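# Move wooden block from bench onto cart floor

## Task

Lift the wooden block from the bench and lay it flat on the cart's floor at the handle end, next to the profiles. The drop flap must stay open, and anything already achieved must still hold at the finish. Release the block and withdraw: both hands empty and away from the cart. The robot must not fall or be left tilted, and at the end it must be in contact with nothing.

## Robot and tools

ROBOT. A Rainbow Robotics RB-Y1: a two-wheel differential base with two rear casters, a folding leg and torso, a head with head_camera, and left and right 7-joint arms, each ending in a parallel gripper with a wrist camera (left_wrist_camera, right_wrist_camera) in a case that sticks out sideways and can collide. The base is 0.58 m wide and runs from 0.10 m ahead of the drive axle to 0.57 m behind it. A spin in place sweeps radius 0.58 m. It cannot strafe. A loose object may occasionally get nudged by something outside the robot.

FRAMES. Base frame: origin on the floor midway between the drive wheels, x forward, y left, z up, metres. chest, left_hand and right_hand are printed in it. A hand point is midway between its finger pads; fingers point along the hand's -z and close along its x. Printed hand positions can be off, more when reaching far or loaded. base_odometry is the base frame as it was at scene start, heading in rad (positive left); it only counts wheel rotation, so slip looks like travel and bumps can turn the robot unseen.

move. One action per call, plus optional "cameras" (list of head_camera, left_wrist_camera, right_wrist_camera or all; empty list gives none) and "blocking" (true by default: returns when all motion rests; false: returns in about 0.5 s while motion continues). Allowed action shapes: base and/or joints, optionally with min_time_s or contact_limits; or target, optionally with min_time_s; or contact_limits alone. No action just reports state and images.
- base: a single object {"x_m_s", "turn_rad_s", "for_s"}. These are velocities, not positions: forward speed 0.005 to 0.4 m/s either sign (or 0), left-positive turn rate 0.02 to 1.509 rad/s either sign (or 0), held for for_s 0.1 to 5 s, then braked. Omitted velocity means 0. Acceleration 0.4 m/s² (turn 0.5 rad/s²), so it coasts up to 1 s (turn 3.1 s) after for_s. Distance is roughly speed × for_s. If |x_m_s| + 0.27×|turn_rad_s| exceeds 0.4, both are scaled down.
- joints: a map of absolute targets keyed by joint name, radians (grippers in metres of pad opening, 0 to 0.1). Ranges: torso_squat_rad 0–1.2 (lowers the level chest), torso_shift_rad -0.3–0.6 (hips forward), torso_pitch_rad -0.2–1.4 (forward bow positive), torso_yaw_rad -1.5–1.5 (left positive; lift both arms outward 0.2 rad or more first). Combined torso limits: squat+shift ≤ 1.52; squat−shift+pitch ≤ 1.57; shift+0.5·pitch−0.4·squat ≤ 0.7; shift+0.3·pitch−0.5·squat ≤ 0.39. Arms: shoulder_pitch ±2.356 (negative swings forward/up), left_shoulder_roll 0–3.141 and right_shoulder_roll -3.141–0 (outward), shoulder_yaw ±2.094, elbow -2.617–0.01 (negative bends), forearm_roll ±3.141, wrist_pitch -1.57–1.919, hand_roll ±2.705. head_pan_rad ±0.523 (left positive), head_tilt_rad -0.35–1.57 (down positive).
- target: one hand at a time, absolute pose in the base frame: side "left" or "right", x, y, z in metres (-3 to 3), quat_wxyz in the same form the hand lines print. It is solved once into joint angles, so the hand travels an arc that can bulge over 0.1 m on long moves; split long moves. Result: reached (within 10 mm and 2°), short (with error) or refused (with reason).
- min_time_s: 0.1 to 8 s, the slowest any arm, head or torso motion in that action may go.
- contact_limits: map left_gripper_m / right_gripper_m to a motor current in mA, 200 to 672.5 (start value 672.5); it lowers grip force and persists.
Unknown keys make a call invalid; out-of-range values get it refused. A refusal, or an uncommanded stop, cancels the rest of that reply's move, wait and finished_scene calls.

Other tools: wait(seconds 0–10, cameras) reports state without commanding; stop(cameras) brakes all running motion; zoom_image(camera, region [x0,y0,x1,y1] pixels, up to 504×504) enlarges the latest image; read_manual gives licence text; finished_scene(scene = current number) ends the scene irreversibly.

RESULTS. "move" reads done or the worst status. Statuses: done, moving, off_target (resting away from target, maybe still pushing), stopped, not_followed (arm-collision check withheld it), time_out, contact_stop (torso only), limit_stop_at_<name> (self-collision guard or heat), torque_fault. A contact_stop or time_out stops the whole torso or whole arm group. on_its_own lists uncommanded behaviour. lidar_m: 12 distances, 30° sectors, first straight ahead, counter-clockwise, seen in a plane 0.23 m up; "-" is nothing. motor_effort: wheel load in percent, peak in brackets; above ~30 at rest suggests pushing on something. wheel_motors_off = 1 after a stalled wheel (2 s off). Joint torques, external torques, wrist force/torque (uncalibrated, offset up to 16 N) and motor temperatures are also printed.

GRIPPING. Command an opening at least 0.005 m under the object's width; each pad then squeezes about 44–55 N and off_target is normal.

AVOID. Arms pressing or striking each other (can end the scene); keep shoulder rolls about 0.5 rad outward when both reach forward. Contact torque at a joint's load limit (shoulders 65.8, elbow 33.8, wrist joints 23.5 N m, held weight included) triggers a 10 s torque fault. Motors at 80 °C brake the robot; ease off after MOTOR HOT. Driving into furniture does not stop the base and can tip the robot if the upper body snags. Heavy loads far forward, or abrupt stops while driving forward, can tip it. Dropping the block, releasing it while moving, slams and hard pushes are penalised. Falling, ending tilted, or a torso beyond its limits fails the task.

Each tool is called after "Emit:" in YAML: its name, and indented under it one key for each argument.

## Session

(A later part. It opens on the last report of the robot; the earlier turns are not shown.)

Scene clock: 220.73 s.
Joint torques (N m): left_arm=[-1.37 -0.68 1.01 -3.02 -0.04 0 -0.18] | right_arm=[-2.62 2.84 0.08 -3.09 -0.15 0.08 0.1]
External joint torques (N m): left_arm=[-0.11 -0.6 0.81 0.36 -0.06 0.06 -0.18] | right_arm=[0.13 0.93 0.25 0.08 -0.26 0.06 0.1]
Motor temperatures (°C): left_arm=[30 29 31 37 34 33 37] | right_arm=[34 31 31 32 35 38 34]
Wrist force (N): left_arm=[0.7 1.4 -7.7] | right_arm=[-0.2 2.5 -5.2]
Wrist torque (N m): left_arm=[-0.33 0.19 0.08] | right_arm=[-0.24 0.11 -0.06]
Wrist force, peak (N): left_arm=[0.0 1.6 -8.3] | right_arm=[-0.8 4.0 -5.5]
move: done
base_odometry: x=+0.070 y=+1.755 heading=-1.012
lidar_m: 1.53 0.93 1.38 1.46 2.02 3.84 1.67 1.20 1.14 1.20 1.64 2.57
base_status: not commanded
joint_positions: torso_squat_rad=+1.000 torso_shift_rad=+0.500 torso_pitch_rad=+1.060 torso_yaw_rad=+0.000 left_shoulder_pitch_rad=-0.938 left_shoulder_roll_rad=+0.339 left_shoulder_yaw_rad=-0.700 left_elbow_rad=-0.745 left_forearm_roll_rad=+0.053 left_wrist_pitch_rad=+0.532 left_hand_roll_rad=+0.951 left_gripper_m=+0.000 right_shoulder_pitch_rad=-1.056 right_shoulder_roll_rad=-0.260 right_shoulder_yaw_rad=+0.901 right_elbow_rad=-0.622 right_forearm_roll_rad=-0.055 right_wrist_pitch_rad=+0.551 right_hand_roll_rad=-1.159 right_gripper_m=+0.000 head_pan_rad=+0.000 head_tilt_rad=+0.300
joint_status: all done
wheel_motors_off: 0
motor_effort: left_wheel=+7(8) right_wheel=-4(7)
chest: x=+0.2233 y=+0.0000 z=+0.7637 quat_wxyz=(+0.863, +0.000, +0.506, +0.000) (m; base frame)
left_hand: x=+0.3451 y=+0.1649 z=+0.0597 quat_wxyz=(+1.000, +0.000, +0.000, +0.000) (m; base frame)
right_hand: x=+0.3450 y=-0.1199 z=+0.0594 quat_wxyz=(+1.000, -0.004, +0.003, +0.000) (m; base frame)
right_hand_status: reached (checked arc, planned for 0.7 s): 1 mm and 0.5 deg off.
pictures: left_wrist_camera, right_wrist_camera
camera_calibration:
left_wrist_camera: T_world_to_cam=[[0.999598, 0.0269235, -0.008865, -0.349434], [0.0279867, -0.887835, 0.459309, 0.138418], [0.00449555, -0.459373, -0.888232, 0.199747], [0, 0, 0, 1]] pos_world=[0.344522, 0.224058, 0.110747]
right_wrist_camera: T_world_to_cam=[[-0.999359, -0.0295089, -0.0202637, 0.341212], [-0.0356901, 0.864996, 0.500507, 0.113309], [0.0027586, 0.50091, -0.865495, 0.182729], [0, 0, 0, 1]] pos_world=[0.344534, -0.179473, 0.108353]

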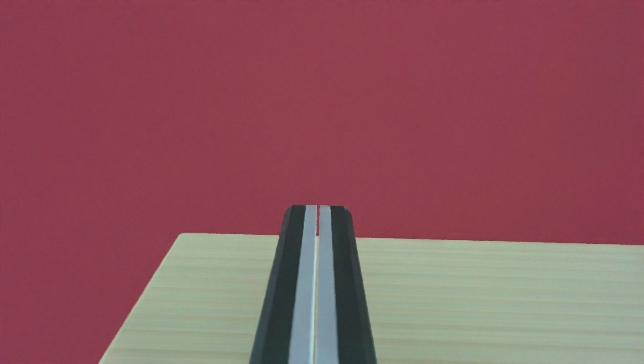

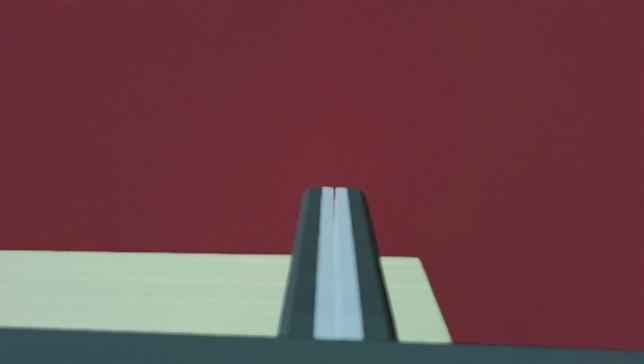

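Emit:
move:
  target: {"side":"right","x":0.345,"y":-0.098,"z":0.060,"quat_wxyz":[1,0,0,0]}
  cameras: []

Emit:
move:
  target: {"side":"left","x":0.345,"y":0.140,"z":0.060,"quat_wxyz":[1,0,0,0]}
  cameras: []

Emit:
move:
  target: {"side":"right","x":0.345,"y":-0.085,"z":0.060,"quat_wxyz":[1,0,0,0]}
  cameras: ["left_wrist_camera","right_wrist_camera"]

Scene clock: 222.67 s.
Joint torques (N m): left_arm=[-1.41 -0.75 1.23 -3.05 -0.09 -0.1 -0.11] | right_arm=[-4.95 4.78 0.23 -4.31 0.06 -0.63 -0.08]
External joint torques (N m): left_arm=[-0.16 -0.67 1.03 0.34 -0.1 -0.04 -0.11] | right_arm=[-1.79 1.69 0.28 -1.13 -0.05 -0.62 -0.08]
Motor temperatures (°C): left_arm=[30 29 31 36 34 33 37] | right_arm=[34 31 31 32 35 38 34]
Wrist force (N): left_arm=[0.7 1.1 -7.4] | right_arm=[0.2 -1.2 -6.4]
Wrist torque (N m): left_arm=[-0.28 0.17 0.07] | right_arm=[-0.18 0.15 -0.04]
Wrist force, peak (N): left_arm=[1.0 2.0 -8.2] | right_arm=[-0.6 -0.6 -7.4]
move: done
base_odometry: x=+0.070 y=+1.755 heading=-1.012
lidar_m: 1.54 0.92 1.38 1.45 2.01 3.84 1.65 1.20 1.15 1.19 1.64 2.58
base_status: not commanded
joint_positions: torso_squat_rad=+1.000 torso_shift_rad=+0.500 torso_pitch_rad=+1.060 torso_yaw_rad=+0.000 left_shoulder_pitch_rad=-0.938 left_shoulder_roll_rad=+0.339 left_shoulder_yaw_rad=-0.700 left_elbow_rad=-0.745 left_forearm_roll_rad=+0.053 left_wrist_pitch_rad=+0.532 left_hand_roll_rad=+0.951 left_gripper_m=+0.000 right_shoulder_pitch_rad=-1.085 right_shoulder_roll_rad=-0.201 right_shoulder_yaw_rad=+0.904 right_elbow_rad=-0.557 right_forearm_roll_rad=-0.022 right_wrist_pitch_rad=+0.541 right_hand_roll_rad=-1.192 right_gripper_m=+0.000 head_pan_rad=+0.000 head_tilt_rad=+0.300
joint_status: all done
wheel_motors_off: 0
motor_effort: left_wheel=+7(8) right_wheel=-4(6)
chest: x=+0.2233 y=+0.0001 z=+0.7637 quat_wxyz=(+0.863, +0.000, +0.506, +0.000) (m; base frame)
left_hand: x=+0.3451 y=+0.1649 z=+0.0597 quat_wxyz=(+1.000, +0.000, +0.000, +0.000) (m; base frame)
right_hand: x=+0.3446 y=-0.0986 z=+0.0604 quat_wxyz=(+1.000, +0.000, +0.000, +0.000) (m; base frame)
right_hand_status: reached (checked arc, planned for 0.3 s): 1 mm and 0.0 deg off.
pictures: none
No camera images: "cameras" was empty.

Scene clock: 223.27 s.
Joint torques (N m): left_arm=[-12.1 -25.73 -2.46 -17.19 2.12 -8.57 -0.01] | right_arm=[-6.22 19.81 0.22 -12.83 -0.96 -4.96 -0.07]
External joint torques (N m): left_arm=[-10.45 -24.53 -2.5 -13.76 2.11 -8.54 -0.01] | right_arm=[-3.06 16.84 0.29 -9.69 -1.08 -4.97 -0.07]
Motor temperatures (°C): left_arm=[30 29 31 37 34 33 37] | right_arm=[34 31 31 32 35 38 34]
Wrist force (N): left_arm=[-4.6 44.4 21.9] | right_arm=[0.5 -24.4 5.3]
Wrist torque (N m): left_arm=[-1.42 0.05 0.09] | right_arm=[0.43 0.21 0.06]
Wrist force, peak (N): left_arm=[-6.3 52.1 21.8] | right_arm=[1.1 -30.9 11.8]
move: done
base_odometry: x=+0.070 y=+1.755 heading=-1.012
lidar_m: 1.50 0.92 1.37 1.46 2.00 3.84 1.66 1.21 1.15 1.19 1.62 2.58
base_status: not commanded
joint_positions: torso_squat_rad=+1.000 torso_shift_rad=+0.500 torso_pitch_rad=+1.059 torso_yaw_rad=+0.000 left_shoulder_pitch_rad=-0.963 left_shoulder_roll_rad=+0.286 left_shoulder_yaw_rad=-0.699 left_elbow_rad=-0.702 left_forearm_roll_rad=-0.001 left_wrist_pitch_rad=+0.552 left_hand_roll_rad=+0.993 left_gripper_m=+0.000 right_shoulder_pitch_rad=-1.084 right_shoulder_roll_rad=-0.204 right_shoulder_yaw_rad=+0.904 right_elbow_rad=-0.555 right_forearm_roll_rad=-0.022 right_wrist_pitch_rad=+0.542 right_hand_roll_rad=-1.192 right_gripper_m=+0.000 head_pan_rad=+0.000 head_tilt_rad=+0.300
joint_status: all done
wheel_motors_off: 0
motor_effort: left_wheel=+13(13) right_wheel=-7(9)
chest: x=+0.2230 y=+0.0000 z=+0.7639 quat_wxyz=(+0.863, +0.000, +0.505, +0.000) (m; base frame)
left_hand: x=+0.3436 y=+0.1470 z=+0.0598 quat_wxyz=(+1.000, +0.006, +0.001, +0.000) (m; base frame)
left_hand_status: reached (checked arc, planned for 0.3 s): 7 mm and 0.7 deg off.
right_hand: x=+0.3451 y=-0.1022 z=+0.0601 quat_wxyz=(+1.000, -0.003, +0.000, +0.000) (m; base frame)
pictures: none
No camera images: "cameras" was empty.

Scene clock: 223.93 s.
Joint torques (N m): left_arm=[-12.37 -29.34 -3.46 -18.67 2.45 -9.35 0.01] | right_arm=[-15.27 45.35 0.66 -28.44 -2.41 -12.88 -0.2]
External joint torques (N m): left_arm=[-10.69 -28.16 -3.51 -15.23 2.43 -9.32 0.01] | right_arm=[-11.77 41.74 0.68 -25.58 -2.52 -12.91 -0.2]
Motor temperatures (°C): left_arm=[30 29 31 37 34 33 37] | right_arm=[34 31 31 32 35 38 34]
Wrist force (N): left_arm=[-1.8 49.2 15.5] | right_arm=[-2.6 -64.1 25.3]
Wrist torque (N m): left_arm=[-1.43 0.09 0.09] | right_arm=[1.60 0.14 0.18]
Wrist force, peak (N): left_arm=[-5.0 46.7 24.0] | right_arm=[-5.7 -71.1 25.3]
move: short
base_odometry: x=+0.070 y=+1.755 heading=-1.012
lidar_m: 1.50 0.92 1.38 1.46 2.01 3.84 1.66 1.19 1.16 1.20 1.62 2.58
base_status: not commanded
joint_positions: torso_squat_rad=+1.000 torso_shift_rad=+0.499 torso_pitch_rad=+1.059 torso_yaw_rad=+0.000 left_shoulder_pitch_rad=-0.963 left_shoulder_roll_rad=+0.287 left_shoulder_yaw_rad=-0.699 left_elbow_rad=-0.701 left_forearm_roll_rad=-0.001 left_wrist_pitch_rad=+0.552 left_hand_roll_rad=+0.993 left_gripper_m=+0.000 right_shoulder_pitch_rad=-1.115 right_shoulder_roll_rad=-0.158 right_shoulder_yaw_rad=+0.904 right_elbow_rad=-0.467 right_forearm_roll_rad=-0.008 right_wrist_pitch_rad=+0.521 right_hand_roll_rad=-1.210 right_gripper_m=+0.000 head_pan_rad=+0.000 head_tilt_rad=+0.300
joint_status: all done
wheel_motors_off: 0
motor_effort: left_wheel=+8(13) right_wheel=-3(9)
chest: x=+0.2229 y=+0.0001 z=+0.7641 quat_wxyz=(+0.863, +0.000, +0.505, +0.000) (m; base frame)
left_hand: x=+0.3439 y=+0.1474 z=+0.0598 quat_wxyz=(+1.000, +0.006, +0.001, +0.000) (m; base frame)
right_hand: x=+0.3442 y=-0.0972 z=+0.0589 quat_wxyz=(+1.000, -0.009, +0.001, +0.000) (m; base frame)
right_hand_status: short (checked arc, planned for 0.3 s): 12 mm and 1.1 deg off.
pictures: left_wrist_camera, right_wrist_camera
camera_calibration:
left_wrist_camera: T_world_to_cam=[[0.999578, 0.0268662, -0.0110348, -0.347675], [0.0289618, -0.89342, 0.448287, 0.123977], [0.00218509, -0.448417, -0.893822, 0.191255], [0, 0, 0, 1]] pos_world=[0.34352, 0.205867, 0.111534]
right_wrist_camera: T_world_to_cam=[[-0.999298, -0.0287193, -0.024049, 0.341431], [-0.0368275, 0.87061, 0.490594, 0.0954507], [0.00684777, 0.491135, -0.871056, 0.168839], [0, 0, 0, 1]] pos_world=[0.34355, -0.156218, 0.108452]

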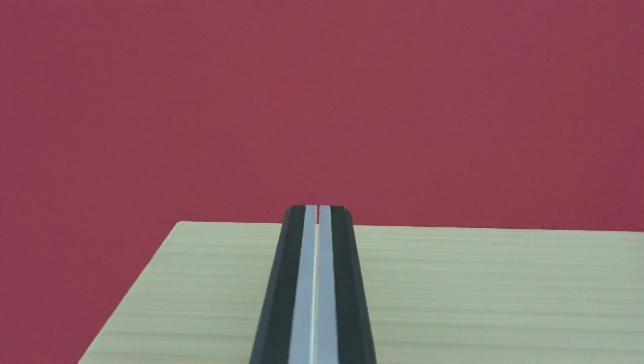

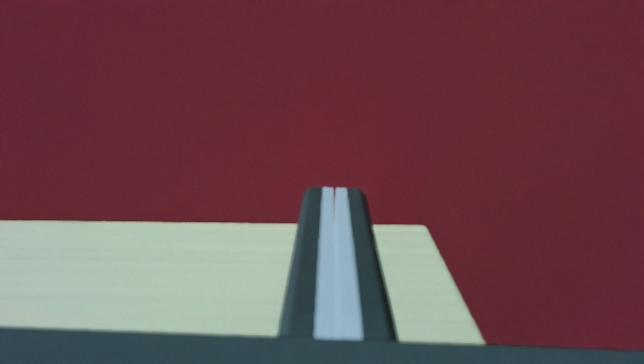

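Emit:
move:
  target: {"side":"left","x":0.345,"y":0.131,"z":0.060,"quat_wxyz":[1,0,0,0]}
  cameras: []

Emit:
move:
  joints: {"torso_squat_rad":0.9,"torso_shift_rad":0.45}
  min_time_s: 1.5
  cameras: ["left_wrist_camera"]

Scene clock: 226.60 s.
Joint torques (N m): left_arm=[-15.05 -48.45 -7 -26.02 4.62 -15.09 0.02] | right_arm=[-17.3 47.42 0.61 -30.69 -2.36 -13.1 -0.18]
External joint torques (N m): left_arm=[-13.17 -46.92 -7.01 -22.69 4.61 -15.08 0.02] | right_arm=[-13.79 43.81 0.63 -27.83 -2.47 -13.13 -0.18]
Motor temperatures (°C): left_arm=[30 29 31 37 34 34 37] | right_arm=[34 31 31 32 35 38 34]
Wrist force (N): left_arm=[0.8 83.7 53.1] | right_arm=[-2.9 -63.2 5.8]
Wrist torque (N m): left_arm=[-2.69 0.23 0.10] | right_arm=[1.21 0.12 0.14]
Wrist force, peak (N): left_arm=[2.8 89.3 54.8] | right_arm=[-2.8 -64.4 25.4]
move: short
base_odometry: x=+0.070 y=+1.755 heading=-1.012
lidar_m: 1.49 0.91 1.38 1.47 2.04 3.84 1.65 1.21 1.16 1.20 1.64 2.58
base_status: not commanded
joint_positions: torso_squat_rad=+1.000 torso_shift_rad=+0.499 torso_pitch_rad=+1.058 torso_yaw_rad=+0.000 left_shoulder_pitch_rad=-0.979 left_shoulder_roll_rad=+0.265 left_shoulder_yaw_rad=-0.699 left_elbow_rad=-0.665 left_forearm_roll_rad=-0.019 left_wrist_pitch_rad=+0.550 left_hand_roll_rad=+1.009 left_gripper_m=+0.000 right_shoulder_pitch_rad=-1.114 right_shoulder_roll_rad=-0.158 right_shoulder_yaw_rad=+0.904 right_elbow_rad=-0.466 right_forearm_roll_rad=-0.008 right_wrist_pitch_rad=+0.521 right_hand_roll_rad=-1.210 right_gripper_m=+0.000 head_pan_rad=+0.000 head_tilt_rad=+0.300
joint_status: all done
wheel_motors_off: 0
motor_effort: left_wheel=+10(11) right_wheel=-3(6)
chest: x=+0.2227 y=+0.0000 z=+0.7643 quat_wxyz=(+0.863, +0.000, +0.505, +0.000) (m; base frame)
left_hand: x=+0.3437 y=+0.1437 z=+0.0589 quat_wxyz=(+1.000, +0.011, +0.002, +0.000) (m; base frame)
left_hand_status: short (checked arc, planned for 0.2 s): 13 mm and 1.2 deg off.
right_hand: x=+0.3442 y=-0.0974 z=+0.0589 quat_wxyz=(+1.000, -0.010, +0.001, +0.000) (m; base frame)
pictures: none
No camera images: "cameras" was empty.

Scene clock: 228.40 s.
Joint torques (N m): left_arm=[-14.9 -45 -7.37 -27.03 4.55 -12.39 0.04] | right_arm=[-19.58 49.69 0.65 -32.57 -2.41 -13.01 -0.44]
External joint torques (N m): left_arm=[-13.09 -43.41 -7.36 -23.7 4.54 -12.37 0.04] | right_arm=[-16.17 46.1 0.66 -29.74 -2.51 -13.04 -0.44]
Motor temperatures (°C): left_arm=[30 29 31 37 34 34 37] | right_arm=[34 32 31 33 35 39 34]
Wrist force (N): left_arm=[6.4 64.1 -20.8] | right_arm=[-3.6 -59.6 -18.8]
Wrist torque (N m): left_arm=[-1.20 0.86 -0.30] | right_arm=[0.97 0.55 0.55]
Wrist force, peak (N): left_arm=[0.6 82.1 49.6] | right_arm=[-2.9 -61.2 -21.5]
move: done
base_odometry: x=+0.070 y=+1.755 heading=-1.012
lidar_m: 1.49 0.92 1.37 1.46 2.02 3.84 1.64 1.19 1.15 1.20 1.61 2.58
base_status: not commanded
joint_positions: torso_squat_rad=+0.900 torso_shift_rad=+0.450 torso_pitch_rad=+1.061 torso_yaw_rad=+0.000 left_shoulder_pitch_rad=-0.979 left_shoulder_roll_rad=+0.264 left_shoulder_yaw_rad=-0.699 left_elbow_rad=-0.665 left_forearm_roll_rad=-0.019 left_wrist_pitch_rad=+0.550 left_hand_roll_rad=+1.009 left_gripper_m=+0.000 right_shoulder_pitch_rad=-1.114 right_shoulder_roll_rad=-0.159 right_shoulder_yaw_rad=+0.904 right_elbow_rad=-0.466 right_forearm_roll_rad=-0.008 right_wrist_pitch_rad=+0.521 right_hand_roll_rad=-1.210 right_gripper_m=+0.000 head_pan_rad=+0.000 head_tilt_rad=+0.300
joint_status: all done
wheel_motors_off: 0
motor_effort: left_wheel=+8(12) right_wheel=-6(9)
chest: x=+0.2314 y=+0.0000 z=+0.8234 quat_wxyz=(+0.863, +0.000, +0.506, +0.000) (m; base frame)
left_hand: x=+0.3507 y=+0.1428 z=+0.1177 quat_wxyz=(+1.000, +0.010, +0.003, +0.000) (m; base frame)
right_hand: x=+0.3508 y=-0.0984 z=+0.1176 quat_wxyz=(+1.000, -0.010, +0.002, +0.000) (m; base frame)
pictures: left_wrist_camera
camera_calibration:
left_wrist_camera: T_world_to_cam=[[0.999518, 0.0275128, -0.0143725, -0.353334], [0.031032, -0.896665, 0.44162, 0.0941963], [-0.000737121, -0.441853, -0.897087, 0.241454], [0, 0, 0, 1]] pos_world=[0.350418, 0.200871, 0.169928]

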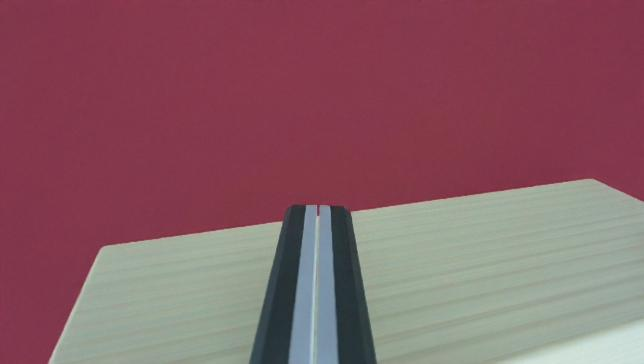

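Emit:
move:
  joints: {"torso_squat_rad":0.8,"torso_shift_rad":0.40}
  min_time_s: 1.5
  cameras: ["left_wrist_camera"]

Emit:
move:
  joints: {"torso_squat_rad":0.7,"torso_shift_rad":0.35}
  min_time_s: 1.5
  cameras: ["left_wrist_camera"]

Scene clock: 232.17 s.
Joint torques (N m): left_arm=[-14.56 -45.3 -7.07 -27.14 4.65 -12.39 0.12] | right_arm=[-19.75 49.5 0.86 -32.43 -2.47 -12.98 -0.36]
External joint torques (N m): left_arm=[-12.75 -43.72 -7.05 -23.81 4.64 -12.38 0.12] | right_arm=[-16.33 45.91 0.87 -29.6 -2.57 -13.02 -0.36]
Motor temperatures (°C): left_arm=[31 29 31 38 34 35 37] | right_arm=[34 33 31 34 35 40 34]
Wrist force (N): left_arm=[5.1 63.7 -21.5] | right_arm=[-4.0 -59.6 -19.5]
Wrist torque (N m): left_arm=[-1.12 0.73 -0.29] | right_arm=[0.92 0.55 0.53]
Wrist force, peak (N): left_arm=[5.8 64.6 -22.1] | right_arm=[-4.0 -60.3 -19.9]
move: done
base_odometry: x=+0.070 y=+1.755 heading=-1.012
lidar_m: 1.44 0.92 1.38 1.45 2.02 3.84 1.68 1.20 1.15 1.20 1.61 2.57
base_status: not commanded
joint_positions: torso_squat_rad=+0.800 torso_shift_rad=+0.400 torso_pitch_rad=+1.061 torso_yaw_rad=+0.000 left_shoulder_pitch_rad=-0.979 left_shoulder_roll_rad=+0.264 left_shoulder_yaw_rad=-0.699 left_elbow_rad=-0.665 left_forearm_roll_rad=-0.019 left_wrist_pitch_rad=+0.550 left_hand_roll_rad=+1.009 left_gripper_m=+0.000 right_shoulder_pitch_rad=-1.114 right_shoulder_roll_rad=-0.159 right_shoulder_yaw_rad=+0.904 right_elbow_rad=-0.466 right_forearm_roll_rad=-0.008 right_wrist_pitch_rad=+0.521 right_hand_roll_rad=-1.210 right_gripper_m=+0.000 head_pan_rad=+0.000 head_tilt_rad=+0.300
joint_status: all done
wheel_motors_off: 0
motor_effort: left_wheel=+8(9) right_wheel=-7(8)
chest: x=+0.2321 y=+0.0000 z=+0.8807 quat_wxyz=(+0.863, +0.000, +0.506, +0.000) (m; base frame)
left_hand: x=+0.3513 y=+0.1428 z=+0.1751 quat_wxyz=(+1.000, +0.010, +0.003, +0.000) (m; base frame)
right_hand: x=+0.3514 y=-0.0984 z=+0.1750 quat_wxyz=(+1.000, -0.010, +0.002, +0.000) (m; base frame)
pictures: left_wrist_camera
camera_calibration:
left_wrist_camera: T_world_to_cam=[[0.999518, 0.0275128, -0.0143725, -0.35311], [0.031032, -0.896665, 0.44162, 0.0688728], [-0.000737121, -0.441853, -0.897087, 0.292858], [0, 0, 0, 1]] pos_world=[0.351018, 0.200871, 0.227228]

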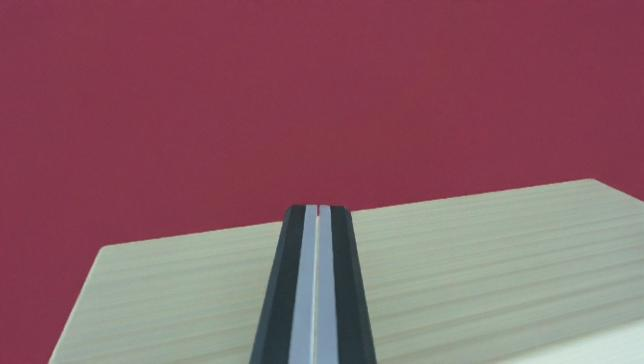

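Scene clock: 233.97 s.
Joint torques (N m): left_arm=[-14.45 -45.1 -6.94 -27.16 4.62 -12.41 0.06] | right_arm=[-19.84 49.56 0.44 -32.58 -2.39 -12.98 -0.18]
External joint torques (N m): left_arm=[-12.64 -43.52 -6.92 -23.82 4.6 -12.4 0.06] | right_arm=[-16.43 45.96 0.45 -29.76 -2.5 -13.02 -0.18]
Motor temperatures (°C): left_arm=[31 29 31 38 34 35 37] | right_arm=[34 33 31 34 35 40 34]
Wrist force (N): left_arm=[6.0 63.7 -21.6] | right_arm=[-4.1 -59.6 -20.0]
Wrist torque (N m): left_arm=[-1.11 0.89 -0.29] | right_arm=[0.94 0.55 0.49]
Wrist force, peak (N): left_arm=[6.3 64.3 -21.3] | right_arm=[-3.6 -59.8 -19.8]
move: done
base_odometry: x=+0.070 y=+1.755 heading=-1.012
lidar_m: 0.26 0.28 1.38 1.46 2.02 3.84 1.66 1.20 1.15 1.20 1.60 0.28
base_status: not commanded
joint_positions: torso_squat_rad=+0.700 torso_shift_rad=+0.350 torso_pitch_rad=+1.061 torso_yaw_rad=+0.000 left_shoulder_pitch_rad=-0.979 left_shoulder_roll_rad=+0.264 left_shoulder_yaw_rad=-0.699 left_elbow_rad=-0.665 left_forearm_roll_rad=-0.019 left_wrist_pitch_rad=+0.550 left_hand_roll_rad=+1.009 left_gripper_m=+0.000 right_shoulder_pitch_rad=-1.114 right_shoulder_roll_rad=-0.159 right_shoulder_yaw_rad=+0.904 right_elbow_rad=-0.466 right_forearm_roll_rad=-0.008 right_wrist_pitch_rad=+0.521 right_hand_roll_rad=-1.210 right_gripper_m=+0.000 head_pan_rad=+0.000 head_tilt_rad=+0.300
joint_status: all done
wheel_motors_off: 0
motor_effort: left_wheel=+8(9) right_wheel=-6(8)
chest: x=+0.2258 y=+0.0000 z=+0.9345 quat_wxyz=(+0.863, +0.000, +0.506, +0.000) (m; base frame)
left_hand: x=+0.3450 y=+0.1428 z=+0.2288 quat_wxyz=(+1.000, +0.010, +0.003, +0.000) (m; base frame)
right_hand: x=+0.3451 y=-0.0984 z=+0.2287 quat_wxyz=(+1.000, -0.010, +0.002, +0.000) (m; base frame)
pictures: left_wrist_camera
camera_calibration:
left_wrist_camera: T_world_to_cam=[[0.999518, 0.0275128, -0.0143725, -0.346039], [0.031032, -0.896665, 0.44162, 0.0453092], [-0.000737121, -0.441853, -0.897087, 0.341116], [0, 0, 0, 1]] pos_world=[0.344718, 0.200871, 0.281028]

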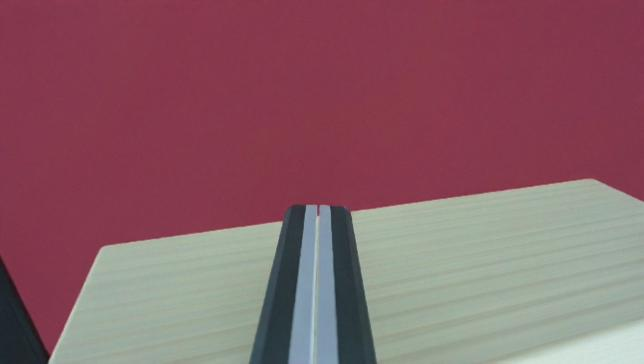

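Emit:
wait:
  seconds: 1
  cameras: ["left_wrist_camera","right_wrist_camera"]

Scene clock: 247.10 s.
Joint torques (N m): left_arm=[-14.71 -45.04 -7.17 -27.17 4.62 -12.48 0.04] | right_arm=[-19.82 49.84 0.58 -32.6 -2.33 -12.93 -0.43]
External joint torques (N m): left_arm=[-12.89 -43.46 -7.15 -23.84 4.61 -12.46 0.04] | right_arm=[-16.41 46.24 0.59 -29.78 -2.44 -12.97 -0.43]
Motor temperatures (°C): left_arm=[31 30 31 39 34 36 37] | right_arm=[34 35 31 37 35 42 34]
Wrist force (N): left_arm=[5.9 63.4 -20.9] | right_arm=[-3.8 -59.2 -19.7]
Wrist torque (N m): left_arm=[-1.07 0.81 -0.27] | right_arm=[0.88 0.52 0.50]
Wrist force, peak (N): left_arm=[5.2 64.8 -20.9] | right_arm=[-4.2 -59.8 -19.9]
base_odometry: x=+0.070 y=+1.755 heading=-1.012
lidar_m: 0.27 0.28 1.36 1.46 2.01 3.84 1.66 1.20 1.15 1.20 1.61 0.30
base_status: not commanded
joint_positions: torso_squat_rad=+0.700 torso_shift_rad=+0.350 torso_pitch_rad=+1.061 torso_yaw_rad=+0.000 left_shoulder_pitch_rad=-0.979 left_shoulder_roll_rad=+0.264 left_shoulder_yaw_rad=-0.699 left_elbow_rad=-0.665 left_forearm_roll_rad=-0.019 left_wrist_pitch_rad=+0.550 left_hand_roll_rad=+1.009 left_gripper_m=+0.000 right_shoulder_pitch_rad=-1.114 right_shoulder_roll_rad=-0.159 right_shoulder_yaw_rad=+0.904 right_elbow_rad=-0.466 right_forearm_roll_rad=-0.008 right_wrist_pitch_rad=+0.521 right_hand_roll_rad=-1.210 right_gripper_m=+0.000 head_pan_rad=+0.000 head_tilt_rad=+0.300
joint_status: all done
wheel_motors_off: 0
motor_effort: left_wheel=+8(9) right_wheel=-7(8)
chest: x=+0.2258 y=+0.0000 z=+0.9345 quat_wxyz=(+0.863, +0.000, +0.506, +0.000) (m; base frame)
left_hand: x=+0.3450 y=+0.1428 z=+0.2288 quat_wxyz=(+1.000, +0.010, +0.003, +0.000) (m; base frame)
right_hand: x=+0.3451 y=-0.0984 z=+0.2287 quat_wxyz=(+1.000, -0.010, +0.002, +0.000) (m; base frame)
wait: 1.00 s; at rest from the start
pictures: left_wrist_camera, right_wrist_camera
camera_calibration:
left_wrist_camera: T_world_to_cam=[[0.999518, 0.0275128, -0.0143725, -0.346039], [0.031032, -0.896665, 0.44162, 0.0453092], [-0.000737121, -0.441853, -0.897087, 0.341116], [0, 0, 0, 1]] pos_world=[0.344718, 0.200871, 0.281028]
right_wrist_camera: T_world_to_cam=[[-0.999371, -0.0286176, -0.0209435, 0.345547], [-0.0352055, 0.871614, 0.488927, 0.0131918], [0.00426278, 0.489357, -0.872073, 0.318411], [0, 0, 0, 1]] pos_world=[0.344437, -0.157426, 0.278464]

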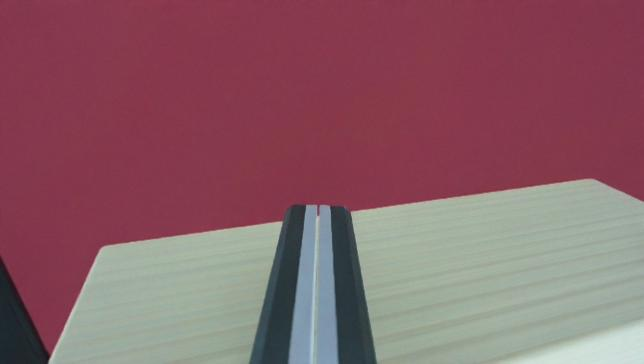

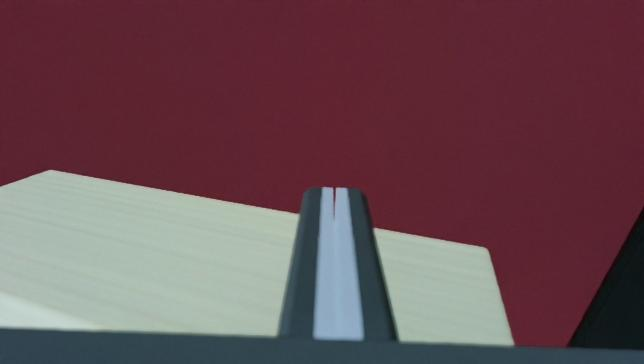

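Emit:
move:
  target: {"side":"left","x":0.3475,"y":0.137,"z":0.231,"quat_wxyz":[1,0,0,0]}
  cameras: ["left_wrist_camera"]

Emit:
move:
  target: {"side":"left","x":0.3475,"y":0.141,"z":0.231,"quat_wxyz":[1,0,0,0]}
  cameras: ["left_wrist_camera"]

Scene clock: 255.73 s.
Joint torques (N m): left_arm=[-2.54 -2.86 -0.44 -3.94 0.24 -0.5 0.18] | right_arm=[-4.98 6.25 0.86 -3.58 -0.29 -0.24 -0.4]
External joint torques (N m): left_arm=[-0.69 -1.13 -0.4 -0.4 0.22 -0.43 0.18] | right_arm=[-1.41 2.31 0.85 -0.56 -0.4 -0.23 -0.4]
Motor temperatures (°C): left_arm=[31 31 31 40 34 37 37] | right_arm=[34 36 31 38 35 43 34]
Wrist force (N): left_arm=[1.2 -0.6 -7.6] | right_arm=[-0.1 3.0 -4.7]
Wrist torque (N m): left_arm=[-0.06 0.24 0.06] | right_arm=[-0.29 0.05 -0.08]
Wrist force, peak (N): left_arm=[6.5 64.9 -20.9] | right_arm=[-3.9 -59.9 -20.0]
move: done
base_odometry: x=+0.070 y=+1.755 heading=-1.012
lidar_m: 1.46 0.92 1.38 1.46 2.01 3.84 1.65 1.20 1.15 1.20 1.61 2.58
base_status: not commanded
joint_positions: torso_squat_rad=+0.700 torso_shift_rad=+0.350 torso_pitch_rad=+1.060 torso_yaw_rad=+0.000 left_shoulder_pitch_rad=-0.973 left_shoulder_roll_rad=+0.270 left_shoulder_yaw_rad=-0.699 left_elbow_rad=-0.690 left_forearm_roll_rad=-0.009 left_wrist_pitch_rad=+0.548 left_hand_roll_rad=+1.000 left_gripper_m=+0.000 right_shoulder_pitch_rad=-1.117 right_shoulder_roll_rad=-0.148 right_shoulder_yaw_rad=+0.904 right_elbow_rad=-0.473 right_forearm_roll_rad=-0.009 right_wrist_pitch_rad=+0.518 right_hand_roll_rad=-1.210 right_gripper_m=+0.000 head_pan_rad=+0.000 head_tilt_rad=+0.300
joint_status: all done
wheel_motors_off: 0
motor_effort: left_wheel=+8(13) right_wheel=-5(8)
chest: x=+0.2256 y=+0.0001 z=+0.9347 quat_wxyz=(+0.863, +0.000, +0.506, +0.000) (m; base frame)
left_hand: x=+0.3476 y=+0.1373 z=+0.2308 quat_wxyz=(+1.000, +0.000, +0.000, +0.000) (m; base frame)
left_hand_status: reached (checked arc, planned for 0.2 s): 0 mm and 0.1 deg off.
right_hand: x=+0.3467 y=-0.0860 z=+0.2311 quat_wxyz=(+1.000, +0.000, +0.000, +0.000) (m; base frame)
pictures: left_wrist_camera
camera_calibration:
left_wrist_camera: T_world_to_cam=[[0.999601, 0.027036, -0.00821355, -0.349874], [0.0277925, -0.888305, 0.458411, 0.0354464], [0.00509749, -0.458457, -0.888702, 0.338773], [0, 0, 0, 1]] pos_world=[0.347022, 0.196259, 0.281945]

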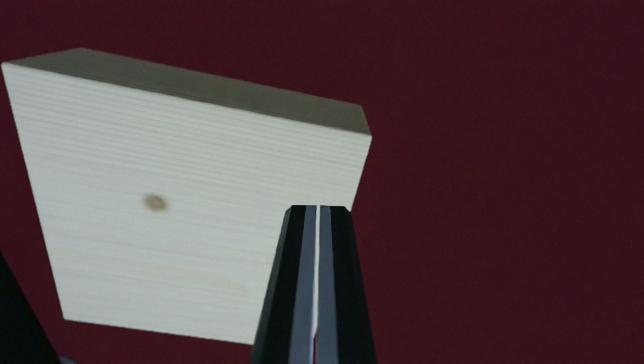

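Scene clock: 256.47 s.
Joint torques (N m): left_arm=[-1.58 -2.53 0.23 -3.91 0.22 -0.48 0.16] | right_arm=[-4.2 6.17 0.34 -3.18 -0.3 -0.1 -0.46]
External joint torques (N m): left_arm=[0.17 -1.15 0.21 -0.4 0.21 -0.42 0.16] | right_arm=[-0.62 2.21 0.33 -0.16 -0.41 -0.09 -0.46]
Motor temperatures (°C): left_arm=[31 31 31 40 34 37 37] | right_arm=[34 36 31 38 35 43 34]
Wrist force (N): left_arm=[1.4 -0.5 -7.8] | right_arm=[-0.5 3.2 -4.4]
Wrist torque (N m): left_arm=[-0.07 0.26 0.10] | right_arm=[-0.36 0.03 -0.08]
Wrist force, peak (N): left_arm=[1.1 0.3 -8.5] | right_arm=[0.2 3.6 -4.7]
move: done
base_odometry: x=+0.070 y=+1.755 heading=-1.012
lidar_m: 1.44 0.93 1.38 1.46 2.03 3.84 1.66 1.21 1.15 1.20 1.61 2.59
base_status: not commanded
joint_positions: torso_squat_rad=+0.700 torso_shift_rad=+0.350 torso_pitch_rad=+1.060 torso_yaw_rad=+0.000 left_shoulder_pitch_rad=-0.967 left_shoulder_roll_rad=+0.280 left_shoulder_yaw_rad=-0.699 left_elbow_rad=-0.701 left_forearm_roll_rad=+0.001 left_wrist_pitch_rad=+0.547 left_hand_roll_rad=+0.992 left_gripper_m=+0.000 right_shoulder_pitch_rad=-1.118 right_shoulder_roll_rad=-0.148 right_shoulder_yaw_rad=+0.904 right_elbow_rad=-0.473 right_forearm_roll_rad=-0.009 right_wrist_pitch_rad=+0.518 right_hand_roll_rad=-1.210 right_gripper_m=+0.000 head_pan_rad=+0.000 head_tilt_rad=+0.300
joint_status: all done
wheel_motors_off: 0
motor_effort: left_wheel=+8(10) right_wheel=-5(8)
chest: x=+0.2256 y=+0.0001 z=+0.9347 quat_wxyz=(+0.863, +0.000, +0.506, +0.000) (m; base frame)
left_hand: x=+0.3475 y=+0.1411 z=+0.2309 quat_wxyz=(+1.000, +0.000, +0.000, +0.000) (m; base frame)
left_hand_status: reached (checked arc, planned for 0.1 s): 0 mm and 0.0 deg off.
right_hand: x=+0.3468 y=-0.0858 z=+0.2312 quat_wxyz=(+1.000, +0.000, +0.000, +0.000) (m; base frame)
pictures: left_wrist_camera
camera_calibration:
left_wrist_camera: T_world_to_cam=[[0.9996, 0.0269332, -0.00862568, -0.349742], [0.0278881, -0.888103, 0.458798, 0.0387303], [0.0046964, -0.458855, -0.888499, 0.340723], [0, 0, 0, 1]] pos_world=[0.346922, 0.200159, 0.281946]

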